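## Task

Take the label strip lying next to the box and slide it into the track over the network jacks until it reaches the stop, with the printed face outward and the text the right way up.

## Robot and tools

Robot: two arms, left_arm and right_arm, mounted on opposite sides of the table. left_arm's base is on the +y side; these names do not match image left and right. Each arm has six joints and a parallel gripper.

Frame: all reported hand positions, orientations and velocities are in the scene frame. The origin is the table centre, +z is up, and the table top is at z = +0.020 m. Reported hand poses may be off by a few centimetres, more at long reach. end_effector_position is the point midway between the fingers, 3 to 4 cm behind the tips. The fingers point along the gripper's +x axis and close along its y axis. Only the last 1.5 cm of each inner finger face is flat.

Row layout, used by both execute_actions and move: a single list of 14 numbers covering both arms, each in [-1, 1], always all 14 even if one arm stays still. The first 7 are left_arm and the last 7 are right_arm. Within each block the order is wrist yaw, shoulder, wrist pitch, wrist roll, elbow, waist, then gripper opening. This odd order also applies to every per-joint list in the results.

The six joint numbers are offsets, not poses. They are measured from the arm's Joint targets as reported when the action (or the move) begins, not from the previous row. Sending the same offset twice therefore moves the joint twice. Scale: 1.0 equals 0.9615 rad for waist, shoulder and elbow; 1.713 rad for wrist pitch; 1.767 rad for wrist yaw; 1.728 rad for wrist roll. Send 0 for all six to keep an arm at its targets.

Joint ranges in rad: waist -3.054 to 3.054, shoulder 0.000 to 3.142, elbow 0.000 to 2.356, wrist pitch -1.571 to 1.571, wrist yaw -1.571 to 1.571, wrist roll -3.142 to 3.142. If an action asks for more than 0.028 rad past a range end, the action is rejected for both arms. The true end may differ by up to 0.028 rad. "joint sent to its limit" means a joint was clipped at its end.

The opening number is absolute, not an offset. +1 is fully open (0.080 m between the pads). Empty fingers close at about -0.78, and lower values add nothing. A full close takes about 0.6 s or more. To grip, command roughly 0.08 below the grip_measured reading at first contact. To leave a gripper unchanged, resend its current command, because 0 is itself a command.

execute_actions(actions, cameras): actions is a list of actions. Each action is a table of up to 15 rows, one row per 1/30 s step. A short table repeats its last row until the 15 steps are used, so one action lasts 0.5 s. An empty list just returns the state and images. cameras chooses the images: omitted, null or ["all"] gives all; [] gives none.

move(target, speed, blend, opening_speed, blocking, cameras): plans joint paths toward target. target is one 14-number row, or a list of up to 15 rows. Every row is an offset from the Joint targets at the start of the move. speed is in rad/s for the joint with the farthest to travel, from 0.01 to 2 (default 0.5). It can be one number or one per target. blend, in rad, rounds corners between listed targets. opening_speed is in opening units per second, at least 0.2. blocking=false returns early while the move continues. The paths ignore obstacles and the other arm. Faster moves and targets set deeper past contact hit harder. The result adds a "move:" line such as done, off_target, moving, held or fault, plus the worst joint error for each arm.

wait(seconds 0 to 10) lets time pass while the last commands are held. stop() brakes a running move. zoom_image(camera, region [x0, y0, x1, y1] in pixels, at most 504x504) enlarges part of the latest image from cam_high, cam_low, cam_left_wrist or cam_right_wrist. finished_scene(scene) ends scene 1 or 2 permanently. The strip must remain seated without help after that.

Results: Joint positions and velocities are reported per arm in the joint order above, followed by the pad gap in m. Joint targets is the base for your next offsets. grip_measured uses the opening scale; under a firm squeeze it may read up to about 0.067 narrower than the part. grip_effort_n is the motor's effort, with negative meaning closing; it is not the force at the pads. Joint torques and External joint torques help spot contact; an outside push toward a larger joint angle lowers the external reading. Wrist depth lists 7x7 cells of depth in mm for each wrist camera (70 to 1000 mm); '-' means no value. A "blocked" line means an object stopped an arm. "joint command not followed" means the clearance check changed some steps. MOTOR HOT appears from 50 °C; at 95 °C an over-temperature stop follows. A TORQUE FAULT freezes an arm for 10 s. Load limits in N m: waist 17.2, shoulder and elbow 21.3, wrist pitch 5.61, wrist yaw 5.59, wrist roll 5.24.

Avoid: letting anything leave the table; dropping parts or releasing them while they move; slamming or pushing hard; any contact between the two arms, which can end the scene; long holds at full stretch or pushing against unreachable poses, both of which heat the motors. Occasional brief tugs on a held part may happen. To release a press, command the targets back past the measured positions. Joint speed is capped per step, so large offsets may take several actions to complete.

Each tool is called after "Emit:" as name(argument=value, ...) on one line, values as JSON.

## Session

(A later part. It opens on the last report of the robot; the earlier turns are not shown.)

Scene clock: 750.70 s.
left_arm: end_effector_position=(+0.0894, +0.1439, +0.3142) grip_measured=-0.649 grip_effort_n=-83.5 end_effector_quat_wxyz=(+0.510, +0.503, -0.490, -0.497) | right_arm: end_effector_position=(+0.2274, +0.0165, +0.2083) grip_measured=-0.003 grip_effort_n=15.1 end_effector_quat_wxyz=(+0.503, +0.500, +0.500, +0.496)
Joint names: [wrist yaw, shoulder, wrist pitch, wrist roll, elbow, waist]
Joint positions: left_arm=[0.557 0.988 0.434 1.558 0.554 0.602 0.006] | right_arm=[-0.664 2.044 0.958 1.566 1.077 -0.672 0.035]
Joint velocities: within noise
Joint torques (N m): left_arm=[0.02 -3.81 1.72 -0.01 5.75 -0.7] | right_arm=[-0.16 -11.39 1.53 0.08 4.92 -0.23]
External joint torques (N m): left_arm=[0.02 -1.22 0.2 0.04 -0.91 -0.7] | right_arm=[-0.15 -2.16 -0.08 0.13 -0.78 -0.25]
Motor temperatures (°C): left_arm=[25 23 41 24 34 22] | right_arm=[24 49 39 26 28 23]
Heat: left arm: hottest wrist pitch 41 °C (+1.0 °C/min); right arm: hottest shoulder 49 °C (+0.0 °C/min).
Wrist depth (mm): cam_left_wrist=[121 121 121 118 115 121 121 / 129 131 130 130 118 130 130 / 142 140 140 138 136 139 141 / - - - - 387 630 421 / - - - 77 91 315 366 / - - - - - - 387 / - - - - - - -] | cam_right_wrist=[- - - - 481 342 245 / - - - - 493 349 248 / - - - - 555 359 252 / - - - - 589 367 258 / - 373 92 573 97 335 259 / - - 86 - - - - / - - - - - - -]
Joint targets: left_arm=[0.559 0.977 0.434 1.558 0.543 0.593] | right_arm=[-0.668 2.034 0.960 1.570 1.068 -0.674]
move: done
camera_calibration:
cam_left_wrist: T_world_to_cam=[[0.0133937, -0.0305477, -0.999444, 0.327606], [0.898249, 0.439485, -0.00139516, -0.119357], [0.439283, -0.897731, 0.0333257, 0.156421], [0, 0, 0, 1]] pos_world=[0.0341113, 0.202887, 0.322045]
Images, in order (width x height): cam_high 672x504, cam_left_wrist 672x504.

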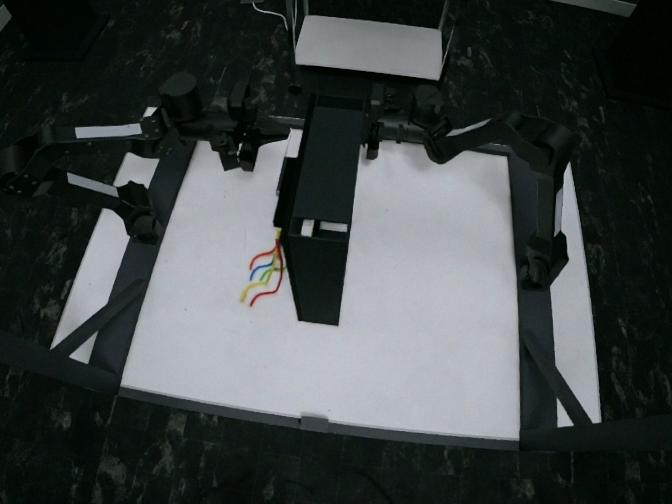

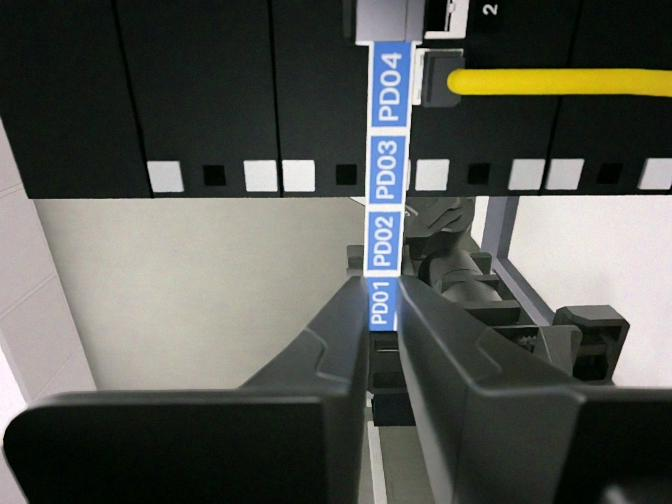

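Emit:
move(target=[0.0153,0.0302,0.0044,0,0.0374,0.0258,-0.74,0,0,0,0,0,0,0.0], speed=0.06, cameras=["cam_left_wrist","cam_high","cam_low"])

Emit:
zoom_image(camera="cam_left_wrist", region=[350, 15, 430, 65])

Emit:
zoom_image(camera="cam_low", region=[446, 164, 474, 190])

Scene clock: 785.90 s.
left_arm: end_effector_position=(+0.0910, +0.1430, +0.3145) grip_measured=-0.649 grip_effort_n=-83.5 end_effector_quat_wxyz=(+0.507, +0.500, -0.493, -0.500) | right_arm: end_effector_position=(+0.2274, +0.0165, +0.2083) grip_measured=-0.003 grip_effort_n=15.1 end_effector_quat_wxyz=(+0.503, +0.500, +0.500, +0.496)
Joint names: [wrist yaw, shoulder, wrist pitch, wrist roll, elbow, waist]
Joint positions: left_arm=[0.581 1.001 0.439 1.558 0.561 0.614 0.006] | right_arm=[-0.664 2.044 0.958 1.566 1.077 -0.672 0.035]
Joint velocities: within noise
Joint torques (N m): left_arm=[0.15 -1.84 1.92 0 9.33 0.34] | right_arm=[-0.16 -11.37 1.51 0.07 4.99 -0.25]
External joint torques (N m): left_arm=[0.15 0.81 0.4 0.05 2.68 0.33] | right_arm=[-0.16 -2.15 -0.09 0.12 -0.7 -0.15]
Motor temperatures (°C): left_arm=[25 24 39 24 34 22] | right_arm=[24 49 39 26 28 23]
Heat: left arm: hottest wrist pitch 39 °C (-1.0 °C/min); right arm: hottest shoulder 49 °C (+0.0 °C/min).
Wrist depth (mm): cam_left_wrist=[- 120 121 118 115 121 121 / 129 129 127 129 111 130 130 / 141 139 139 137 137 138 140 / - - - - 386 638 419 / - - - 77 91 316 366 / - - - - - - 368 / - - - - - - -] | cam_right_wrist=[- - - - 478 342 243 / - - - - 499 351 248 / - - - - 555 359 250 / - - - - 588 364 256 / - 361 92 573 97 331 259 / - - 86 - - - - / - - - - - - -]
Joint targets: left_arm=[0.586 1.006 0.442 1.558 0.578 0.618] | right_arm=[-0.668 2.034 0.960 1.570 1.068 -0.674]
move: done
camera_calibration:
cam_left_wrist: T_world_to_cam=[[0.0126021, -0.0300765, -0.999468, 0.327873], [0.903219, 0.429177, -0.00152645, -0.119319], [0.428995, -0.902719, 0.0325742, 0.15676], [0, 0, 0, 1]] pos_world=[0.0363904, 0.20258, 0.32241]
Images, in order (width x height): cam_high 672x504, cam_low 672x504, cam_left_wrist 672x504.

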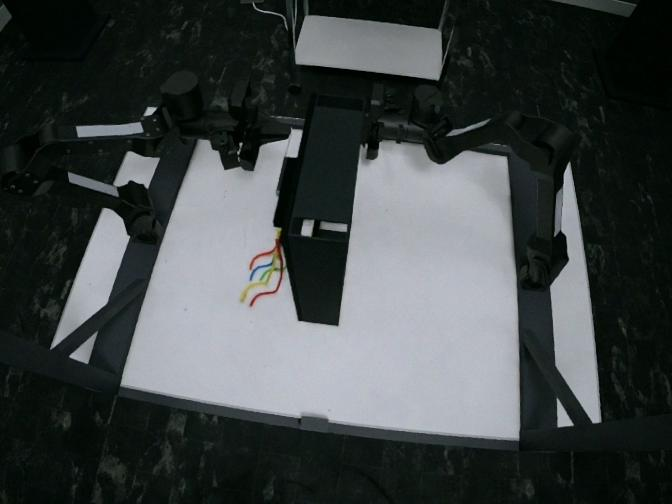

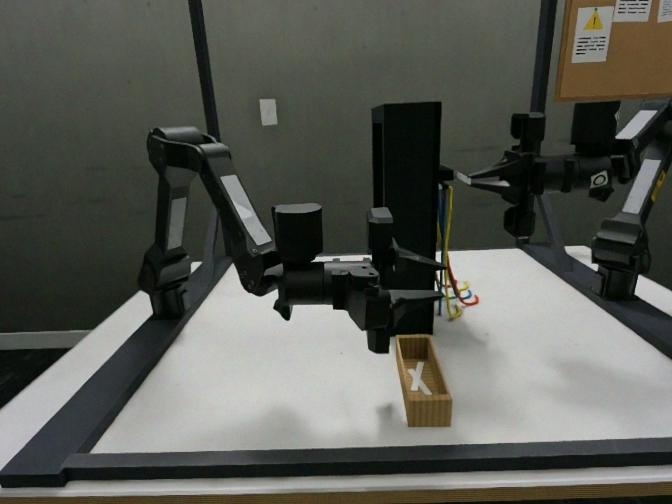

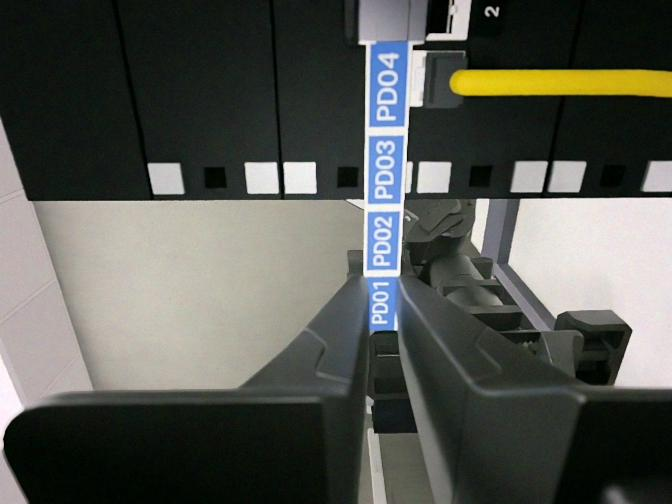

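Scaled by 6.300.

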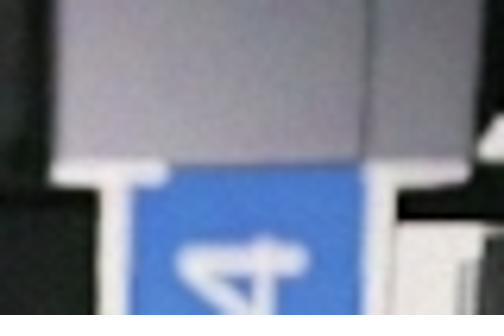

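Scaled by 18.000.

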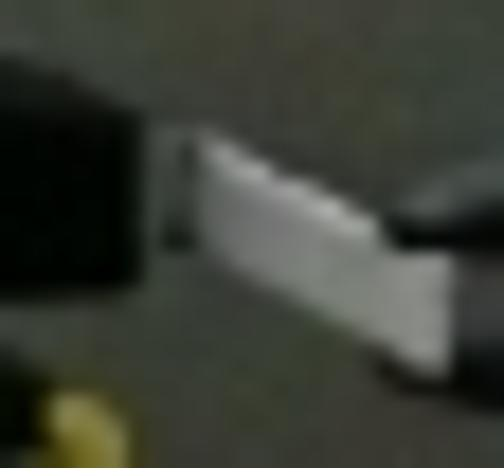

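Emit:
move(target=[-0.015,-0.0291,-0.012,0,0,-0.0291,-0.74,0,0,0,0,0,0,0.0], speed=0.04, cameras=["cam_left_wrist","cam_low"])

Emit:
zoom_image(camera="cam_left_wrist", region=[350, 15, 430, 65])

Scene clock: 800.47 s.
left_arm: end_effector_position=(+0.0891, +0.1431, +0.3147) grip_measured=-0.649 grip_effort_n=-83.5 end_effector_quat_wxyz=(+0.509, +0.503, -0.488, -0.500) | right_arm: end_effector_position=(+0.2274, +0.0165, +0.2083) grip_measured=-0.003 grip_effort_n=14.7 end_effector_quat_wxyz=(+0.503, +0.500, +0.500, +0.496)
Joint names: [wrist yaw, shoulder, wrist pitch, wrist roll, elbow, waist]
Joint positions: left_arm=[0.557 0.99 0.42 1.558 0.562 0.6 0.006] | right_arm=[-0.664 2.044 0.958 1.566 1.077 -0.672 0.035]
Joint velocities: within noise
Joint torques (N m): left_arm=[0.07 -3.84 1.75 0.01 9.26 -0.81] | right_arm=[-0.17 -11.41 1.51 0.06 4.94 -0.27]
External joint torques (N m): left_arm=[0.06 -1.32 0.26 0.06 2.7 -0.78] | right_arm=[-0.15 -1.97 -0.14 0.12 -0.9 -0.38]
Motor temperatures (°C): left_arm=[25 23 40 24 37 22] | right_arm=[24 50 39 26 28 23]
Heat: left arm: hottest wrist pitch 40 °C (+0.0 °C/min); right arm: hottest shoulder 50 °C (+1.0 °C/min). Fold the right arm in close to its base, or ease its load, before you think long.
Wrist depth (mm): cam_left_wrist=[- 120 120 118 115 121 121 / 128 129 129 129 130 130 130 / 140 139 139 137 137 139 141 / - - - - 383 633 416 / - - - 77 91 313 367 / - - - - - - 368 / - - - - - - -] | cam_right_wrist=[- - - - 474 342 244 / - - - - 492 350 249 / - - - - 554 359 251 / - - - - 582 366 256 / - 374 92 576 97 333 258 / - - 86 - - - - / - - - - - - -]
Joint targets: left_arm=[0.559 0.978 0.421 1.558 0.579 0.590] | right_arm=[-0.668 2.034 0.960 1.570 1.068 -0.674]
MOTOR HOT: the shoulder of the right arm reports 50 °C; the controller stops that arm at 95 °C. To cool a motor, set the load down, stop pushing, or move to a pose that needs little force.
move: done
camera_calibration:
cam_left_wrist: T_world_to_cam=[[0.00958148, -0.0248298, -0.999646, 0.327656], [0.898912, 0.438124, -0.00226643, -0.118387], [0.438025, -0.898572, 0.0265177, 0.158184], [0, 0, 0, 1]] pos_world=[0.0339912, 0.202143, 0.323076]
Images, in order (width x height): cam_low 672x504, cam_left_wrist 672x504.

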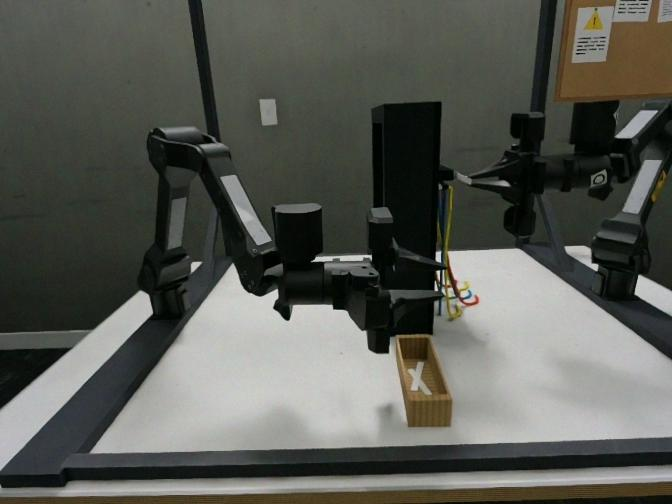

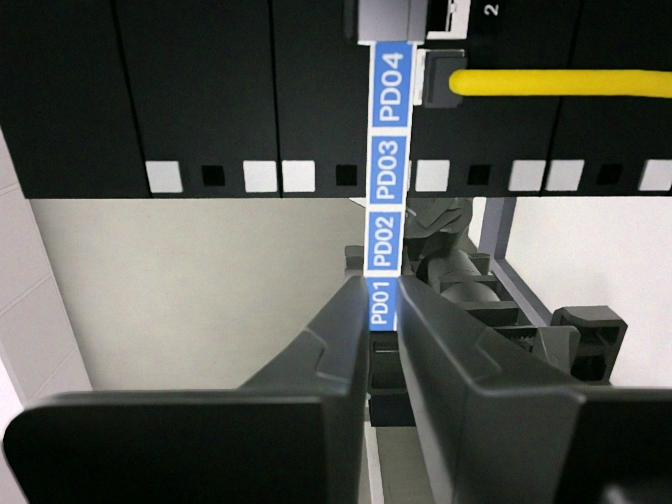

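Scaled by 6.300.

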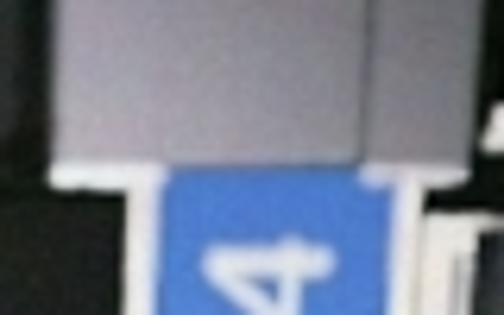

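Emit:
move(target=[0.0153,0.0291,0.0123,0,0,0.0291,-0.74,-0.4912,0.1735,-0.2837,-0.9086,0.6851,-0.0306,0.0], speed=0.8, cameras=["cam_right_wrist","cam_left_wrist"])

Scene clock: 872.90 s.
left_arm: end_effector_position=(+0.0909, +0.1430, +0.3153) grip_measured=-0.649 grip_effort_n=-83.5 end_effector_quat_wxyz=(+0.507, +0.500, -0.494, -0.499) | right_arm: end_effector_position=(+0.1812, +0.0286, +0.3020) grip_measured=-0.003 grip_effort_n=14.7 end_effector_quat_wxyz=(+0.361, -0.001, -0.002, +0.933)
Joint names: [wrist yaw, shoulder, wrist pitch, wrist roll, elbow, waist]
Joint positions: left_arm=[0.581 1.001 0.44 1.558 0.562 0.614 0.006] | right_arm=[-1.532 2.186 0.476 0.005 1.719 -0.7 0.035]
Joint velocities: within noise
Joint torques (N m): left_arm=[0.14 -1.81 1.89 0 9.18 0.34] | right_arm=[-0.17 -10.17 0.73 -0.16 7.69 -0.33]
External joint torques (N m): left_arm=[0.14 0.76 0.41 0.05 2.64 0.37] | right_arm=[-0.17 0.86 -0.37 -0.16 1.2 -0.33]
Motor temperatures (°C): left_arm=[25 23 43 24 43 22] | right_arm=[24 49 40 26 28 23]
Heat: left arm: hottest elbow 43 °C (+4.0 °C/min); right arm: hottest shoulder 49 °C (-1.0 °C/min). Fold the right arm in close to its base, or ease its load, before you think long.
Wrist depth (mm): cam_left_wrist=[121 121 121 118 101 121 121 / 129 129 128 129 111 129 130 / 141 139 139 138 137 138 139 / - - - 437 - 632 423 / - - - 77 91 590 421 / - - - - - - 423 / - - - - - - -] | cam_right_wrist=[123 139 - - 235 272 - / - 143 727 293 211 281 - / - 149 220 227 235 - - / 138 153 184 740 277 - - / 144 157 101 608 97 584 572 / - - 85 463 - - - / - - 238 381 - - -]
Joint targets: left_arm=[0.587 1.006 0.443 1.558 0.579 0.618] | right_arm=[-1.536 2.200 0.474 0.000 1.727 -0.704]
MOTOR HOT: still on. The shoulder of the right arm reports 49 °C.
move: done
camera_calibration:
cam_left_wrist: T_world_to_cam=[[0.014074, -0.032297, -0.999379, 0.328869], [0.903548, 0.428485, -0.00112294, -0.11927], [0.428255, -0.902971, 0.0352123, 0.15606], [0, 0, 0, 1]] pos_world=[0.0363046, 0.202645, 0.323036]
cam_right_wrist: T_world_to_cam=[[0.713411, 0.700073, -0.0307008, -0.13386], [0.249029, -0.294238, -0.922718, 0.266279], [-0.655003, 0.650632, -0.384251, 0.292953], [0, 0, 0, 1]] pos_world=[0.221071, -0.0185432, 0.354158]
Images, in order (width x height): cam_left_wrist 672x504, cam_right_wrist 672x504.

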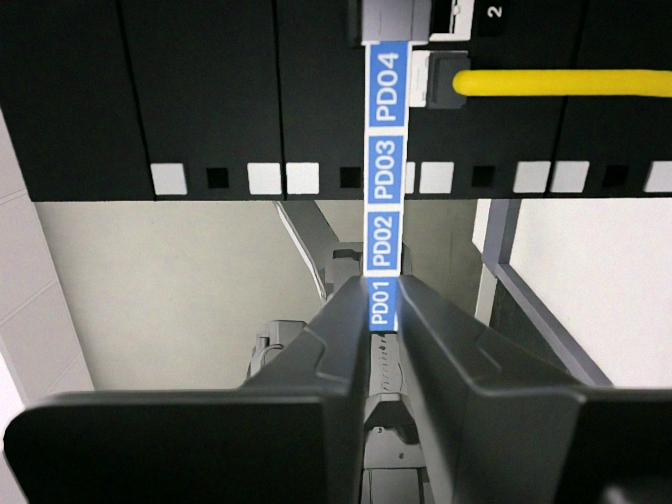

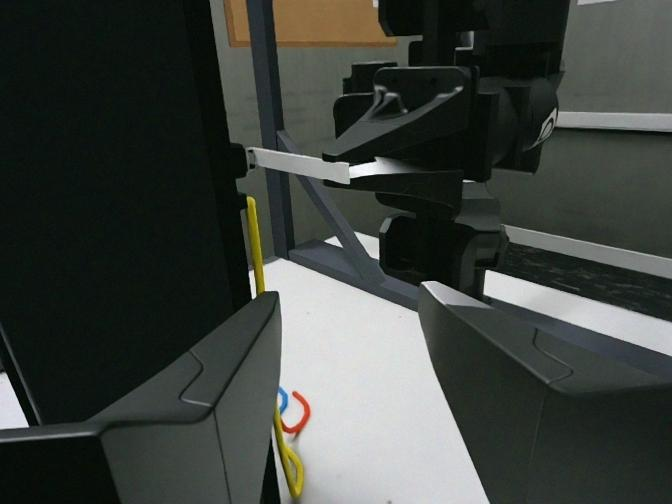

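Emit:
execute_actions(actions=[])

Emit:
zoom_image(camera="cam_right_wrist", region=[210, 120, 310, 195])

Emit:
zoom_image(camera="cam_left_wrist", region=[280, 100, 480, 300])

Scene clock: 909.30 s.
left_arm: end_effector_position=(+0.0909, +0.1429, +0.3152) grip_measured=-0.649 grip_effort_n=-83.5 end_effector_quat_wxyz=(+0.507, +0.500, -0.494, -0.500) | right_arm: end_effector_position=(+0.1812, +0.0286, +0.3020) grip_measured=-0.003 grip_effort_n=14.2 end_effector_quat_wxyz=(+0.361, -0.001, -0.002, +0.933)
Joint names: [wrist yaw, shoulder, wrist pitch, wrist roll, elbow, waist]
Joint positions: left_arm=[0.581 1.001 0.44 1.558 0.562 0.614 0.006] | right_arm=[-1.532 2.186 0.476 0.005 1.719 -0.7 0.035]
Joint velocities: within noise
Joint torques (N m): left_arm=[0.15 -1.79 1.88 -0.01 9.16 0.3] | right_arm=[-0.17 -10.13 0.74 -0.16 7.64 -0.36]
External joint torques (N m): left_arm=[0.15 0.82 0.39 0.04 2.57 0.28] | right_arm=[-0.18 0.84 -0.36 -0.16 1.18 -0.36]
Motor temperatures (°C): left_arm=[25 23 43 24 46 22] | right_arm=[24 42 39 26 28 23]
Heat: left arm: hottest elbow 46 °C (+4.0 °C/min); right arm: hottest shoulder 42 °C (-8.1 °C/min).
Wrist depth (mm): cam_left_wrist=[121 120 121 118 101 121 122 / 129 129 128 129 111 130 130 / 141 139 138 137 137 138 139 / - - - 435 - 628 424 / - - - 77 91 593 430 / - - - - - - 421 / - - - - - - -] | cam_right_wrist=[124 139 - - 234 273 - / - 143 724 292 215 279 - / - 149 218 227 235 - - / 138 153 184 755 277 - - / 144 157 101 604 97 581 567 / - - 86 462 - - - / - - 237 384 - - -]
Joint targets: left_arm=[0.587 1.006 0.443 1.558 0.578 0.618] | right_arm=[-1.536 2.200 0.474 0.000 1.727 -0.704]
Tool commands: left_gripper/opening=-0.74 right_gripper/opening=+0.0
MOTOR HOT: cleared for the motors of the right arm.
camera_calibration:
cam_left_wrist: T_world_to_cam=[[0.0138603, -0.0319812, -0.999392, 0.328732], [0.903548, 0.428485, -0.00118074, -0.119262], [0.428263, -0.902983, 0.0348355, 0.156118], [0, 0, 0, 1]] pos_world=[0.0363432, 0.202588, 0.322953]
cam_right_wrist: T_world_to_cam=[[0.713419, 0.700082, -0.0303201, -0.133977], [0.249266, -0.293978, -0.922737, 0.266234], [-0.654905, 0.65074, -0.384236, 0.292927], [0, 0, 0, 1]] pos_world=[0.221058, -0.0185579, 0.354155]

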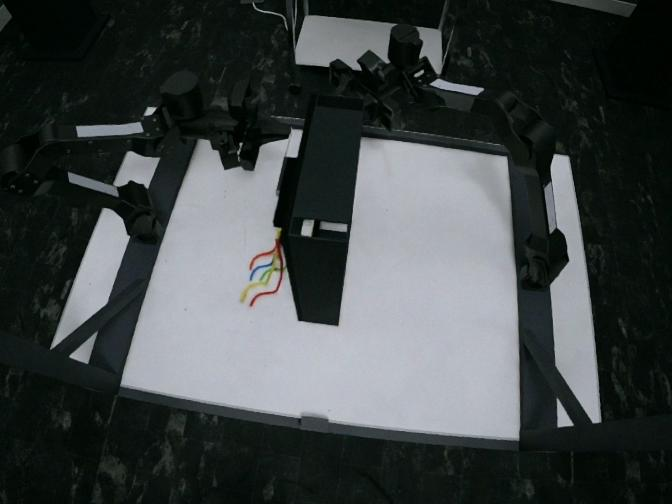

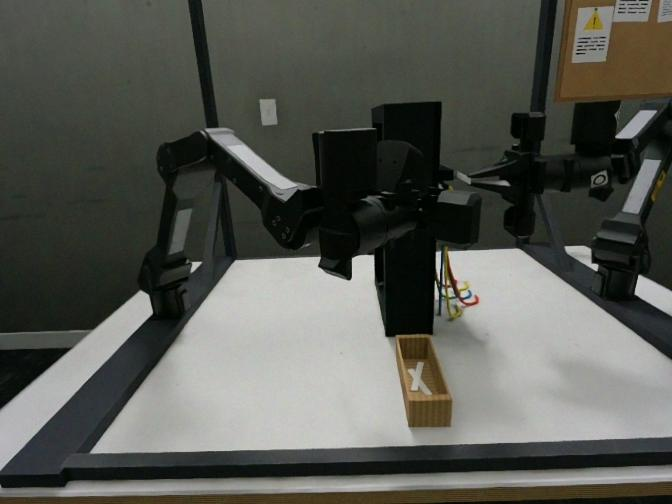

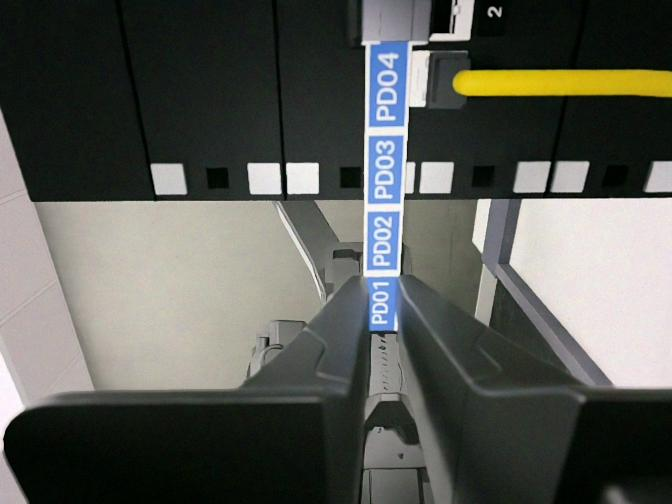

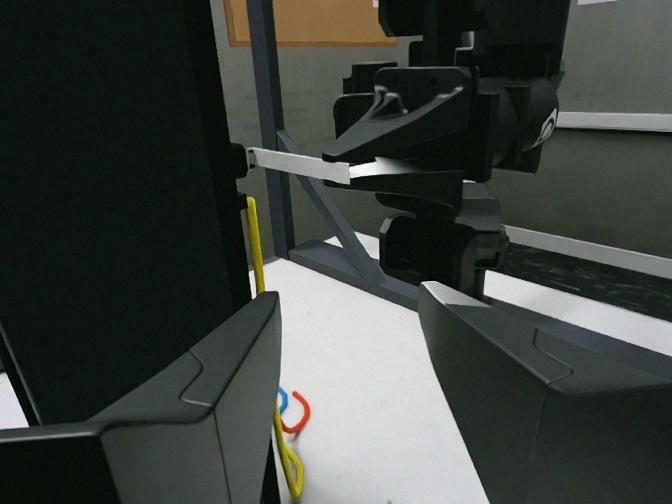

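Scaled by 5.040.

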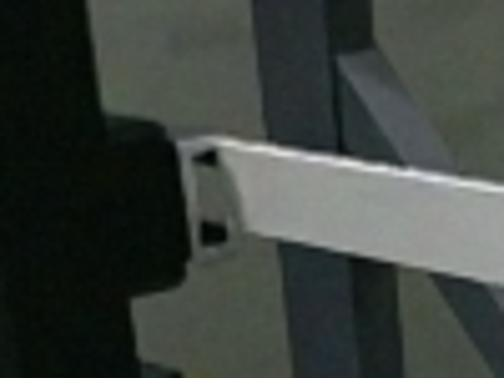

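Scaled by 2.520.

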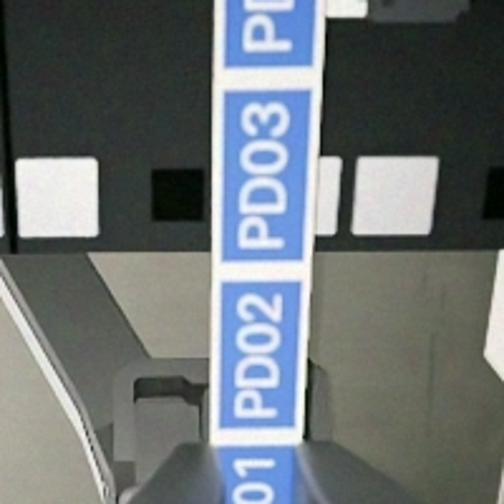

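Emit:
zoom_image(camera="cam_right_wrist", region=[232, 138, 276, 178])

Emit:
zoom_image(camera="cam_left_wrist", region=[340, 10, 440, 110])

Scaled by 11.455.

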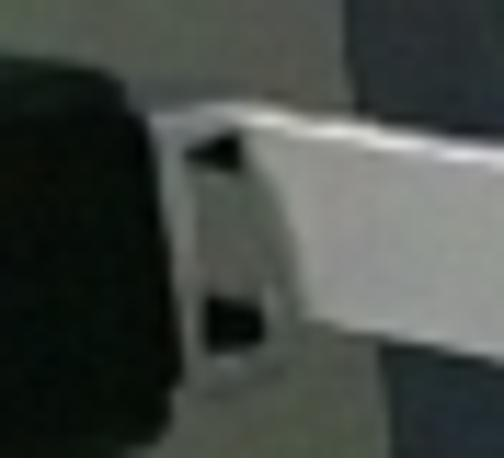

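Scaled by 5.040.

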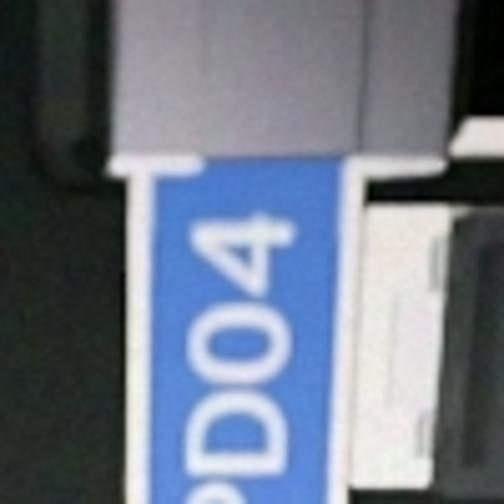

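Emit:
zoom_image(camera="cam_left_wrist", region=[350, 10, 440, 60])

Emit:
zoom_image(camera="cam_left_wrist", region=[340, 0, 440, 40])

Scaled by 5.600.

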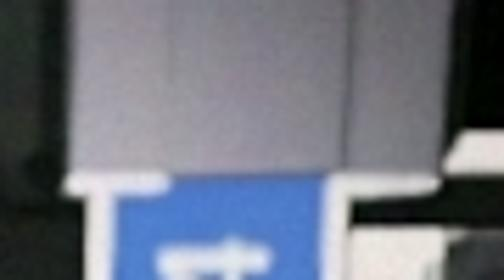

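Scaled by 5.040.

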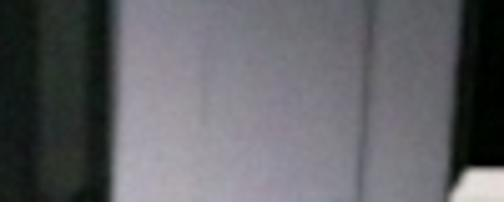

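Emit:
move(target=[0, 0.0008, 0.003, 0, -0.0333, 0, -0.74, 0, 0, 0, 0, 0, 0, 0], speed=0.1)

Emit:
zoom_image(camera="cam_left_wrist", region=[350, 10, 440, 60])

Emit:
zoom_image(camera="cam_right_wrist", region=[232, 138, 276, 178])

Scene clock: 993.50 s.
left_arm: end_effector_position=(+0.0909, +0.1429, +0.3149) grip_measured=-0.649 grip_effort_n=-83.5 end_effector_quat_wxyz=(+0.507, +0.500, -0.494, -0.499) | right_arm: end_effector_position=(+0.1812, +0.0286, +0.3020) grip_measured=-0.003 grip_effort_n=14.7 end_effector_quat_wxyz=(+0.361, -0.001, -0.002, +0.933)
Joint names: [wrist yaw, shoulder, wrist pitch, wrist roll, elbow, waist]
Joint positions: left_arm=[0.581 1.002 0.445 1.558 0.559 0.614 0.006] | right_arm=[-1.532 2.186 0.476 0.005 1.719 -0.7 0.035]
Joint velocities: within noise
Joint torques (N m): left_arm=[0.13 -1.81 1.88 0 5.63 0.4] | right_arm=[-0.17 -10.12 0.75 -0.15 7.63 -0.32]
External joint torques (N m): left_arm=[0.13 0.8 0.39 0.06 -0.96 0.38] | right_arm=[-0.17 0.79 -0.33 -0.16 1.21 -0.4]
Motor temperatures (°C): left_arm=[25 22 43 24 47 22] | right_arm=[24 40 38 26 30 23]
Heat: left arm: hottest elbow 47 °C (+0.0 °C/min); right arm: hottest shoulder 40 °C (+0.0 °C/min).
Wrist depth (mm): cam_left_wrist=[121 121 121 118 101 121 121 / 129 129 128 129 111 129 130 / 141 139 139 138 137 138 139 / - - - 420 - 642 423 / - - - 77 91 600 421 / - - - - - - 427 / - - - - - - -] | cam_right_wrist=[123 139 - - 237 271 - / - 143 726 289 218 284 - / - 149 219 266 235 - - / 138 153 185 749 278 - - / 144 157 101 604 97 585 567 / - - 86 465 - - - / - - 235 384 - - -]
Joint targets: left_arm=[0.586 1.007 0.448 1.558 0.547 0.618] | right_arm=[-1.536 2.200 0.474 0.000 1.727 -0.704]
move: done
camera_calibration:
cam_left_wrist: T_world_to_cam=[[0.0149286, -0.0335599, -0.999325, 0.328469], [0.903549, 0.428484, -0.000891725, -0.119353], [0.428225, -0.902926, 0.0367197, 0.155537], [0, 0, 0, 1]] pos_world=[0.0363331, 0.202603, 0.322429]
cam_right_wrist: T_world_to_cam=[[0.713419, 0.700082, -0.0303201, -0.133977], [0.249266, -0.293978, -0.922737, 0.266234], [-0.654905, 0.65074, -0.384236, 0.292927], [0, 0, 0, 1]] pos_world=[0.221058, -0.0185579, 0.354155]

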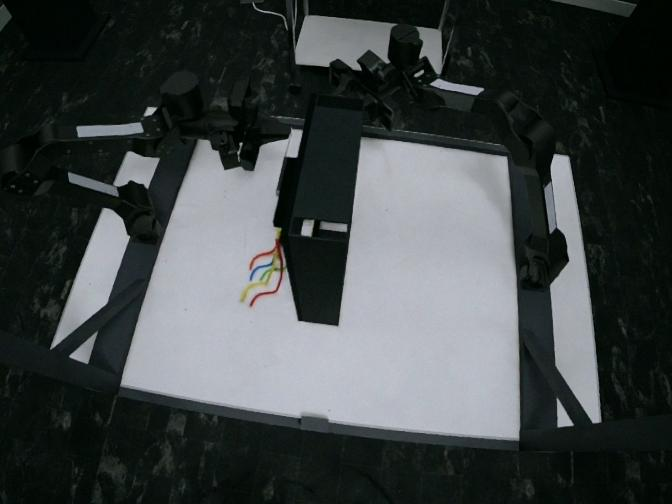

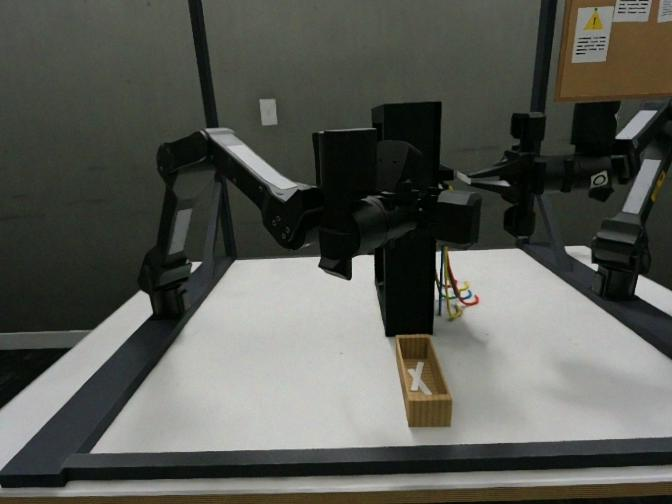

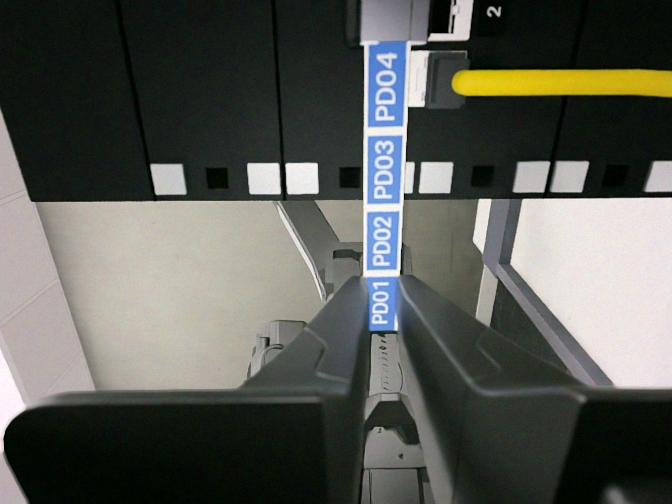

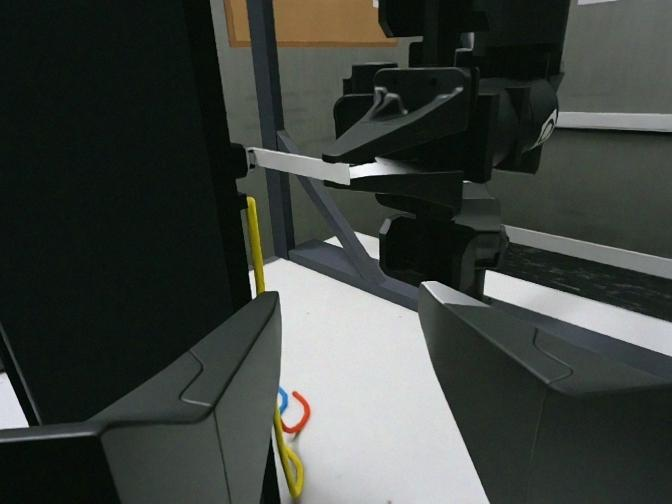

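Scaled by 5.600.

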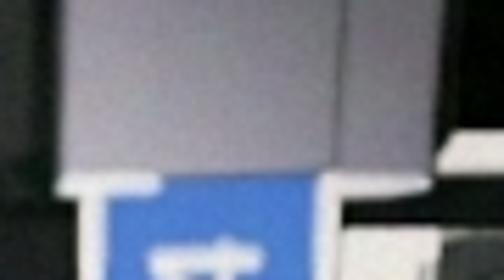

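Scaled by 11.455.

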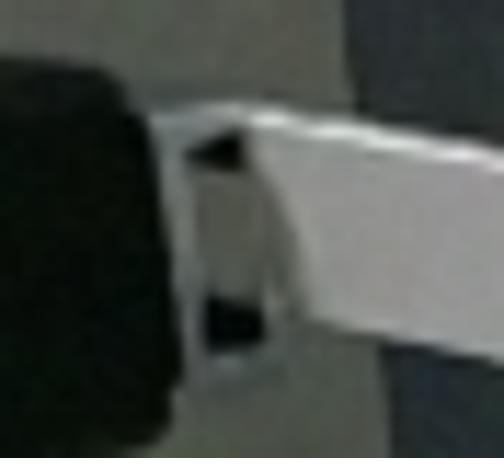

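Emit:
move(target=[0, 0.001, 0.003, 0, -0.0083, 0, -0.74, 0, 0, 0, 0, 0, 0, 0], speed=0.1, cameras=["cam_left_wrist","cam_right_wrist"])

Emit:
zoom_image(camera="cam_left_wrist", region=[350, 10, 440, 60])

Emit:
zoom_image(camera="cam_right_wrist", region=[232, 138, 276, 178])

Scene clock: 1003.60 s.
left_arm: end_effector_position=(+0.0908, +0.1432, +0.3133) grip_measured=-0.649 grip_effort_n=-83.5 end_effector_quat_wxyz=(+0.507, +0.500, -0.494, -0.499) | right_arm: end_effector_position=(+0.1812, +0.0286, +0.3020) grip_measured=-0.003 grip_effort_n=14.7 end_effector_quat_wxyz=(+0.361, -0.001, -0.002, +0.933)
Joint names: [wrist yaw, shoulder, wrist pitch, wrist roll, elbow, waist]
Joint positions: left_arm=[0.581 1.002 0.452 1.558 0.553 0.615 0.006] | right_arm=[-1.532 2.186 0.476 0.005 1.719 -0.7 0.035]
Joint velocities: within noise
Joint torques (N m): left_arm=[0.13 -1.65 1.76 0 5.42 0.32] | right_arm=[-0.17 -10.17 0.75 -0.16 7.61 -0.32]
External joint torques (N m): left_arm=[0.14 0.94 0.26 0.05 -1.17 0.32] | right_arm=[-0.18 0.73 -0.34 -0.16 1.19 -0.31]
Motor temperatures (°C): left_arm=[25 22 44 24 44 22] | right_arm=[24 40 37 26 30 23]
Heat: left arm: hottest elbow 44 °C (-3.0 °C/min); right arm: hottest shoulder 40 °C (+0.0 °C/min).
Wrist depth (mm): cam_left_wrist=[121 121 121 118 115 122 121 / 130 132 130 128 121 130 130 / 141 139 140 135 137 138 140 / - - - 418 - 631 423 / - - - 77 91 597 424 / - - - - - - 424 / - - - - - - -] | cam_right_wrist=[124 139 - - 236 273 - / - 143 712 290 218 286 - / - 149 219 211 235 - - / 138 153 184 746 277 - - / 144 157 101 601 95 577 573 / - - 86 460 - - - / - - 237 385 - - -]
Joint targets: left_arm=[0.586 1.008 0.453 1.558 0.539 0.618] | right_arm=[-1.536 2.200 0.474 0.000 1.727 -0.704]
move: done
camera_calibration:
cam_left_wrist: T_world_to_cam=[[0.0149414, -0.0335542, -0.999325, 0.326878], [0.903386, 0.428828, -0.000891725, -0.119463], [0.428569, -0.902763, 0.0367197, 0.155858], [0, 0, 0, 1]] pos_world=[0.0362415, 0.2029, 0.320828]
cam_right_wrist: T_world_to_cam=[[0.713419, 0.700082, -0.0303201, -0.133977], [0.249266, -0.293978, -0.922737, 0.266234], [-0.654905, 0.65074, -0.384236, 0.292927], [0, 0, 0, 1]] pos_world=[0.221058, -0.0185579, 0.354155]
Images, in order (width x height): cam_left_wrist 672x504, cam_right_wrist 672x504.

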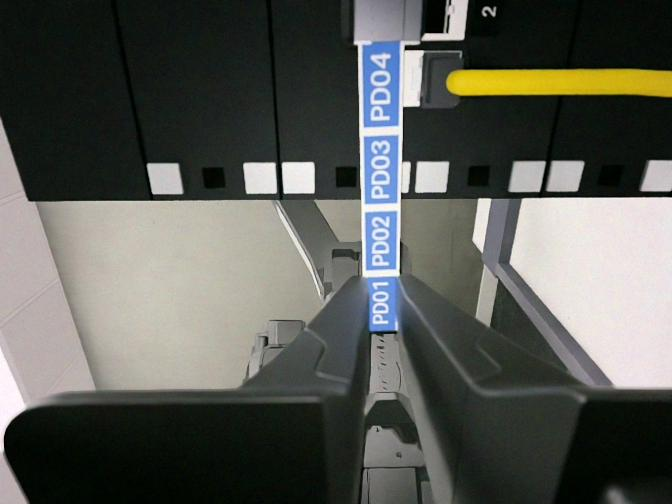

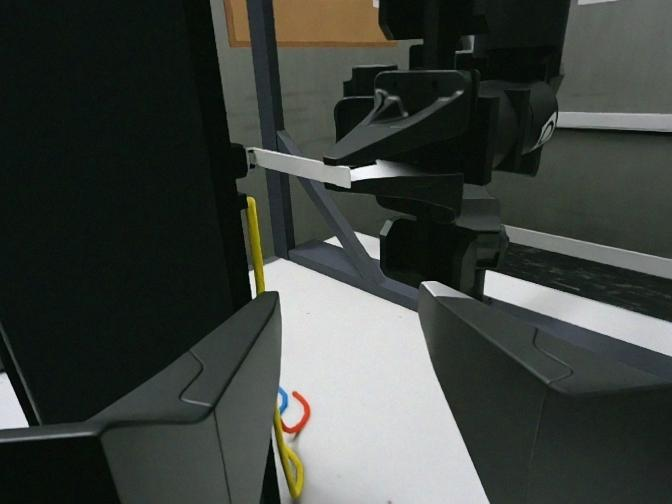

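Scaled by 5.600.

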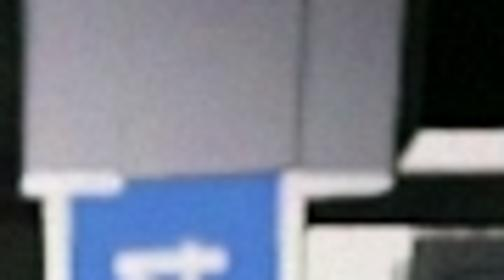

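Scaled by 11.455.

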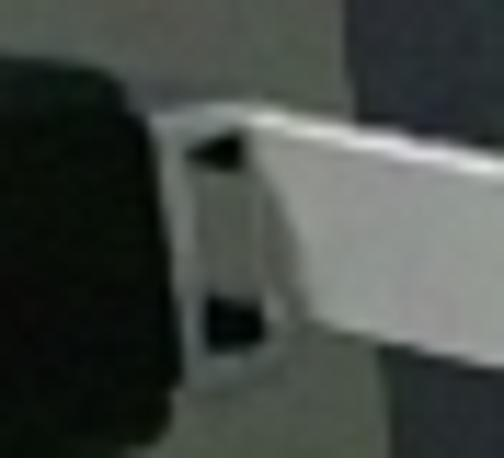

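Emit:
move(target=[0, 0, -0.0067, 0, 0.0442, 0, -0.74, 0, 0, 0, 0, 0, 0, 0], speed=0.1, cameras=["cam_left_wrist","cam_right_wrist"])

Emit:
zoom_image(camera="cam_left_wrist", region=[350, 10, 440, 60])

Emit:
zoom_image(camera="cam_right_wrist", region=[232, 138, 276, 178])

Scene clock: 1052.50 s.
left_arm: end_effector_position=(+0.0913, +0.1427, +0.3157) grip_measured=-0.649 grip_effort_n=-83.5 end_effector_quat_wxyz=(+0.507, +0.500, -0.494, -0.499) | right_arm: end_effector_position=(+0.1812, +0.0286, +0.3020) grip_measured=-0.003 grip_effort_n=14.7 end_effector_quat_wxyz=(+0.361, -0.001, -0.002, +0.933)
Joint names: [wrist yaw, shoulder, wrist pitch, wrist roll, elbow, waist]
Joint positions: left_arm=[0.582 1.002 0.441 1.558 0.564 0.615 0.006] | right_arm=[-1.532 2.186 0.476 0.005 1.719 -0.7 0.035]
Joint velocities: within noise
Joint torques (N m): left_arm=[0.13 -1.87 1.66 0 9.32 0.29] | right_arm=[-0.16 -10.15 0.74 -0.16 7.61 -0.34]
External joint torques (N m): left_arm=[0.12 0.77 0.15 0.06 2.7 0.31] | right_arm=[-0.17 0.73 -0.34 -0.16 1.2 -0.42]
Motor temperatures (°C): left_arm=[25 22 42 24 37 22] | right_arm=[24 40 37 26 30 23]
Heat: left arm: hottest wrist pitch 42 °C (-1.0 °C/min); right arm: hottest shoulder 40 °C (+0.0 °C/min).
Wrist depth (mm): cam_left_wrist=[- 121 121 119 101 121 121 / 129 129 129 130 121 129 129 / 141 138 139 137 137 138 138 / - - - 419 - 638 424 / - - - 77 91 602 429 / - - - - - - 425 / - - - - - - -] | cam_right_wrist=[124 139 - - 232 273 - / - 143 724 287 212 279 - / - 149 218 226 233 - - / 138 153 185 748 278 - - / 144 157 101 599 97 577 575 / - - 86 464 - - - / - - 237 384 - - -]
Joint targets: left_arm=[0.587 1.008 0.441 1.558 0.581 0.618] | right_arm=[-1.536 2.200 0.474 0.000 1.727 -0.704]
move: done
camera_calibration:
cam_left_wrist: T_world_to_cam=[[0.0147284, -0.033238, -0.999339, 0.329316], [0.903385, 0.428829, -0.000948645, -0.119618], [0.428577, -0.902774, 0.0363427, 0.15523], [0, 0, 0, 1]] pos_world=[0.0366831, 0.202379, 0.323343]
cam_right_wrist: T_world_to_cam=[[0.713419, 0.700082, -0.0303201, -0.133977], [0.249266, -0.293978, -0.922737, 0.266234], [-0.654905, 0.65074, -0.384236, 0.292927], [0, 0, 0, 1]] pos_world=[0.221058, -0.0185579, 0.354155]
Images, in order (width x height): cam_left_wrist 672x504, cam_right_wrist 672x504.

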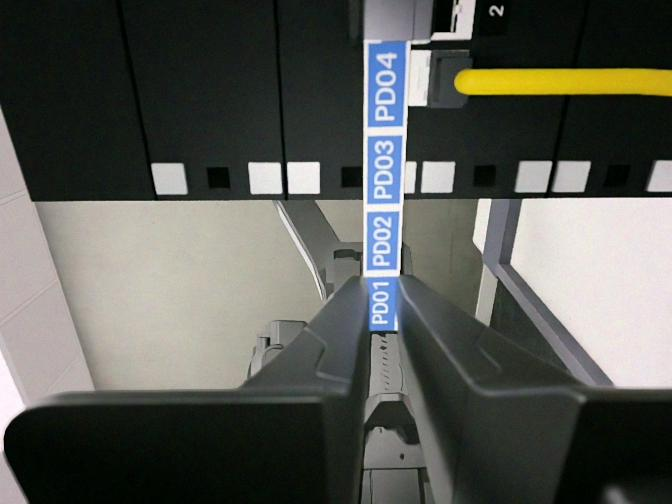

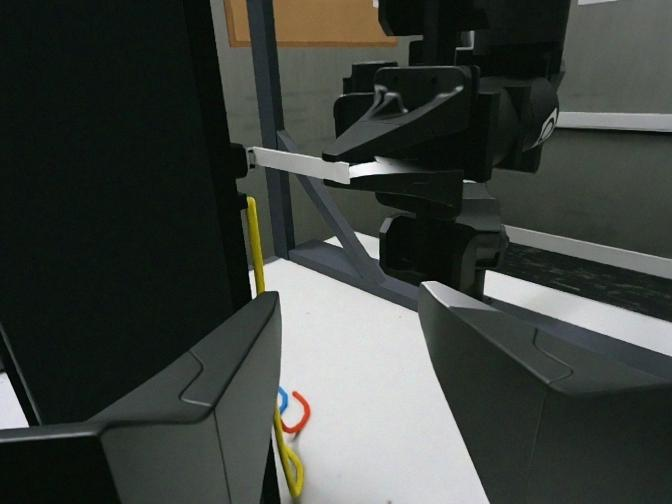

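Scaled by 5.600.

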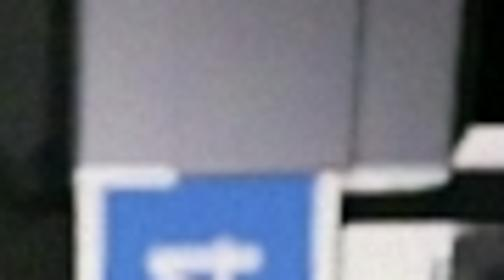

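Scaled by 11.455.

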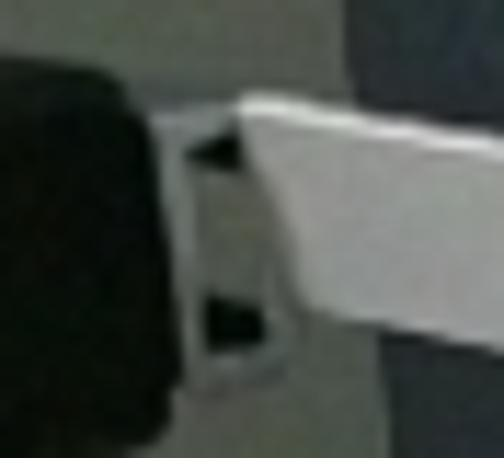

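Emit:
move(target=[0.01234, 0.0133, 0.0047, 0, 0.0063, 0.0227, -0.74, 0, 0, 0, 0, 0, 0, 0], speed=0.1, cameras=["cam_high","cam_left_wrist","cam_right_wrist"])

Emit:
zoom_image(camera="cam_left_wrist", region=[350, 0, 440, 80])

Emit:
zoom_image(camera="cam_right_wrist", region=[226, 134, 286, 184])

Emit:
zoom_image(camera="cam_right_wrist", region=[230, 120, 370, 210])

Scene clock: 1082.03 s.
left_arm: end_effector_position=(+0.0959, +0.1429, +0.3154) grip_measured=-0.649 grip_effort_n=-83.5 end_effector_quat_wxyz=(+0.507, +0.500, -0.493, -0.500) | right_arm: end_effector_position=(+0.1812, +0.0286, +0.3020) grip_measured=-0.003 grip_effort_n=14.7 end_effector_quat_wxyz=(+0.361, -0.001, -0.002, +0.933)
Joint names: [wrist yaw, shoulder, wrist pitch, wrist roll, elbow, waist]
Joint positions: left_arm=[0.603 1.015 0.446 1.558 0.57 0.636 0.006] | right_arm=[-1.532 2.186 0.476 0.005 1.719 -0.7 0.035]
Joint velocities: within noise
Joint torques (N m): left_arm=[0.16 -1.87 1.9 -0.01 9.29 0.32] | right_arm=[-0.15 -10.13 0.74 -0.15 7.63 -0.34]
External joint torques (N m): left_arm=[0.16 0.86 0.4 0.04 2.67 0.31] | right_arm=[-0.16 0.81 -0.35 -0.16 1.18 -0.27]
Motor temperatures (°C): left_arm=[25 22 42 24 42 22] | right_arm=[24 40 37 26 30 23]
Heat: left arm: hottest elbow 42 °C (+2.0 °C/min); right arm: hottest shoulder 40 °C (+0.0 °C/min).
Wrist depth (mm): cam_left_wrist=[121 121 121 121 100 118 118 / 129 129 128 129 128 130 130 / - 138 139 139 138 140 140 / - - - 407 - 638 422 / - - - 77 91 606 424 / - - - - - - 421 / - - - - - - -] | cam_right_wrist=[123 139 - - 227 266 - / - 143 720 - 206 270 - / - 149 219 225 229 - - / 138 153 185 785 279 - - / 144 157 101 603 97 573 575 / - - 86 469 - - - / - - 236 384 - - -]
Joint targets: left_arm=[0.608 1.021 0.449 1.558 0.587 0.640] | right_arm=[-1.536 2.200 0.474 0.000 1.727 -0.704]
move: done
camera_calibration:
cam_left_wrist: T_world_to_cam=[[0.013422, -0.0313541, -0.999418, 0.328819], [0.903711, 0.428141, -0.00129513, -0.123699], [0.427933, -0.903168, 0.0340816, 0.154253], [0, 0, 0, 1]] pos_world=[0.0413647, 0.202587, 0.32321]
cam_right_wrist: T_world_to_cam=[[0.713419, 0.700082, -0.0303201, -0.133977], [0.249266, -0.293978, -0.922737, 0.266234], [-0.654905, 0.65074, -0.384236, 0.292927], [0, 0, 0, 1]] pos_world=[0.221058, -0.0185579, 0.354155]
Images, in order (width x height): cam_high 672x504, cam_left_wrist 672x504, cam_right_wrist 672x504.

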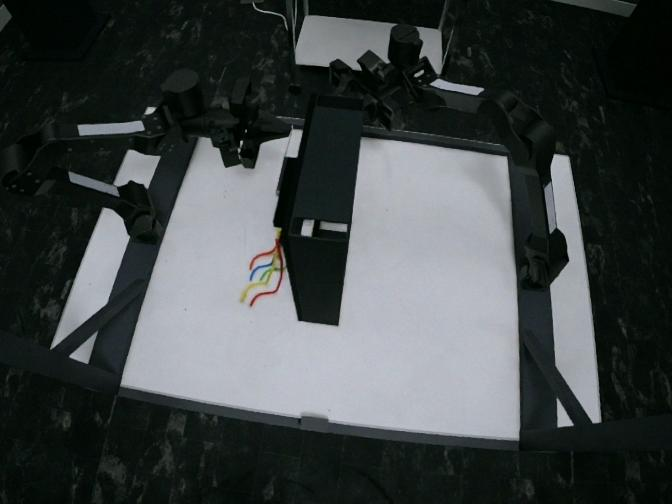

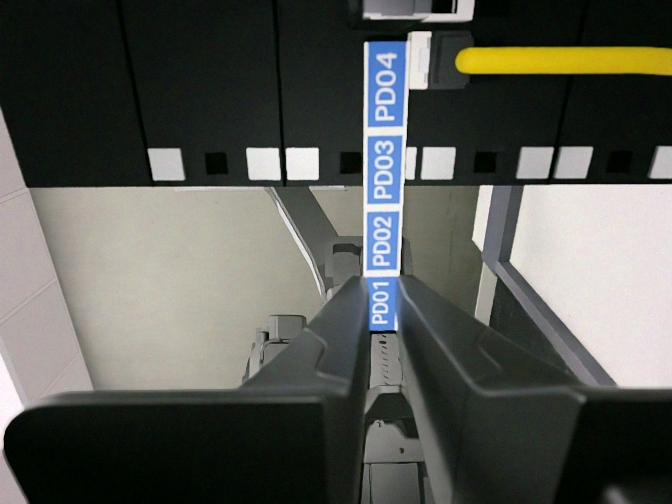

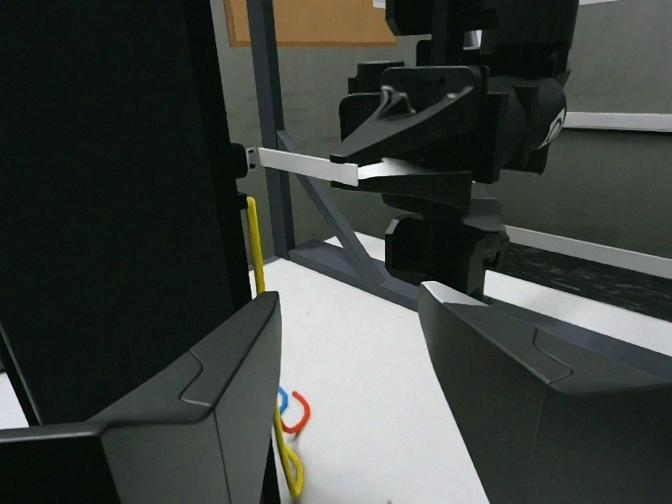

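Scaled by 5.600.

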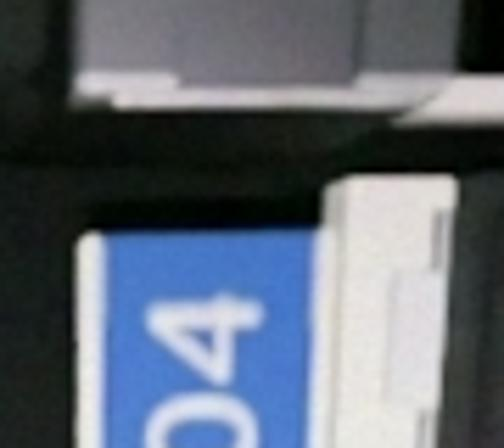

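Scaled by 8.400.

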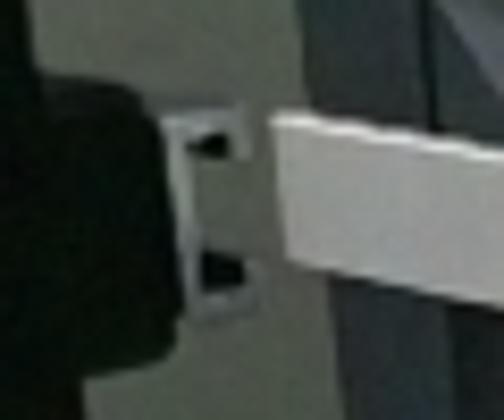

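Scaled by 3.600.

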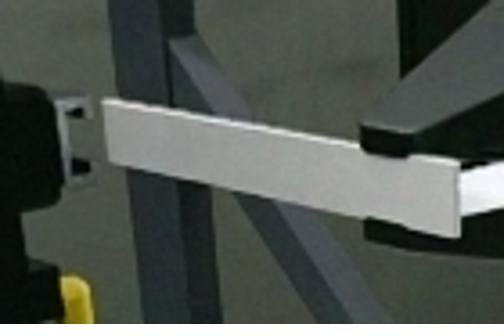

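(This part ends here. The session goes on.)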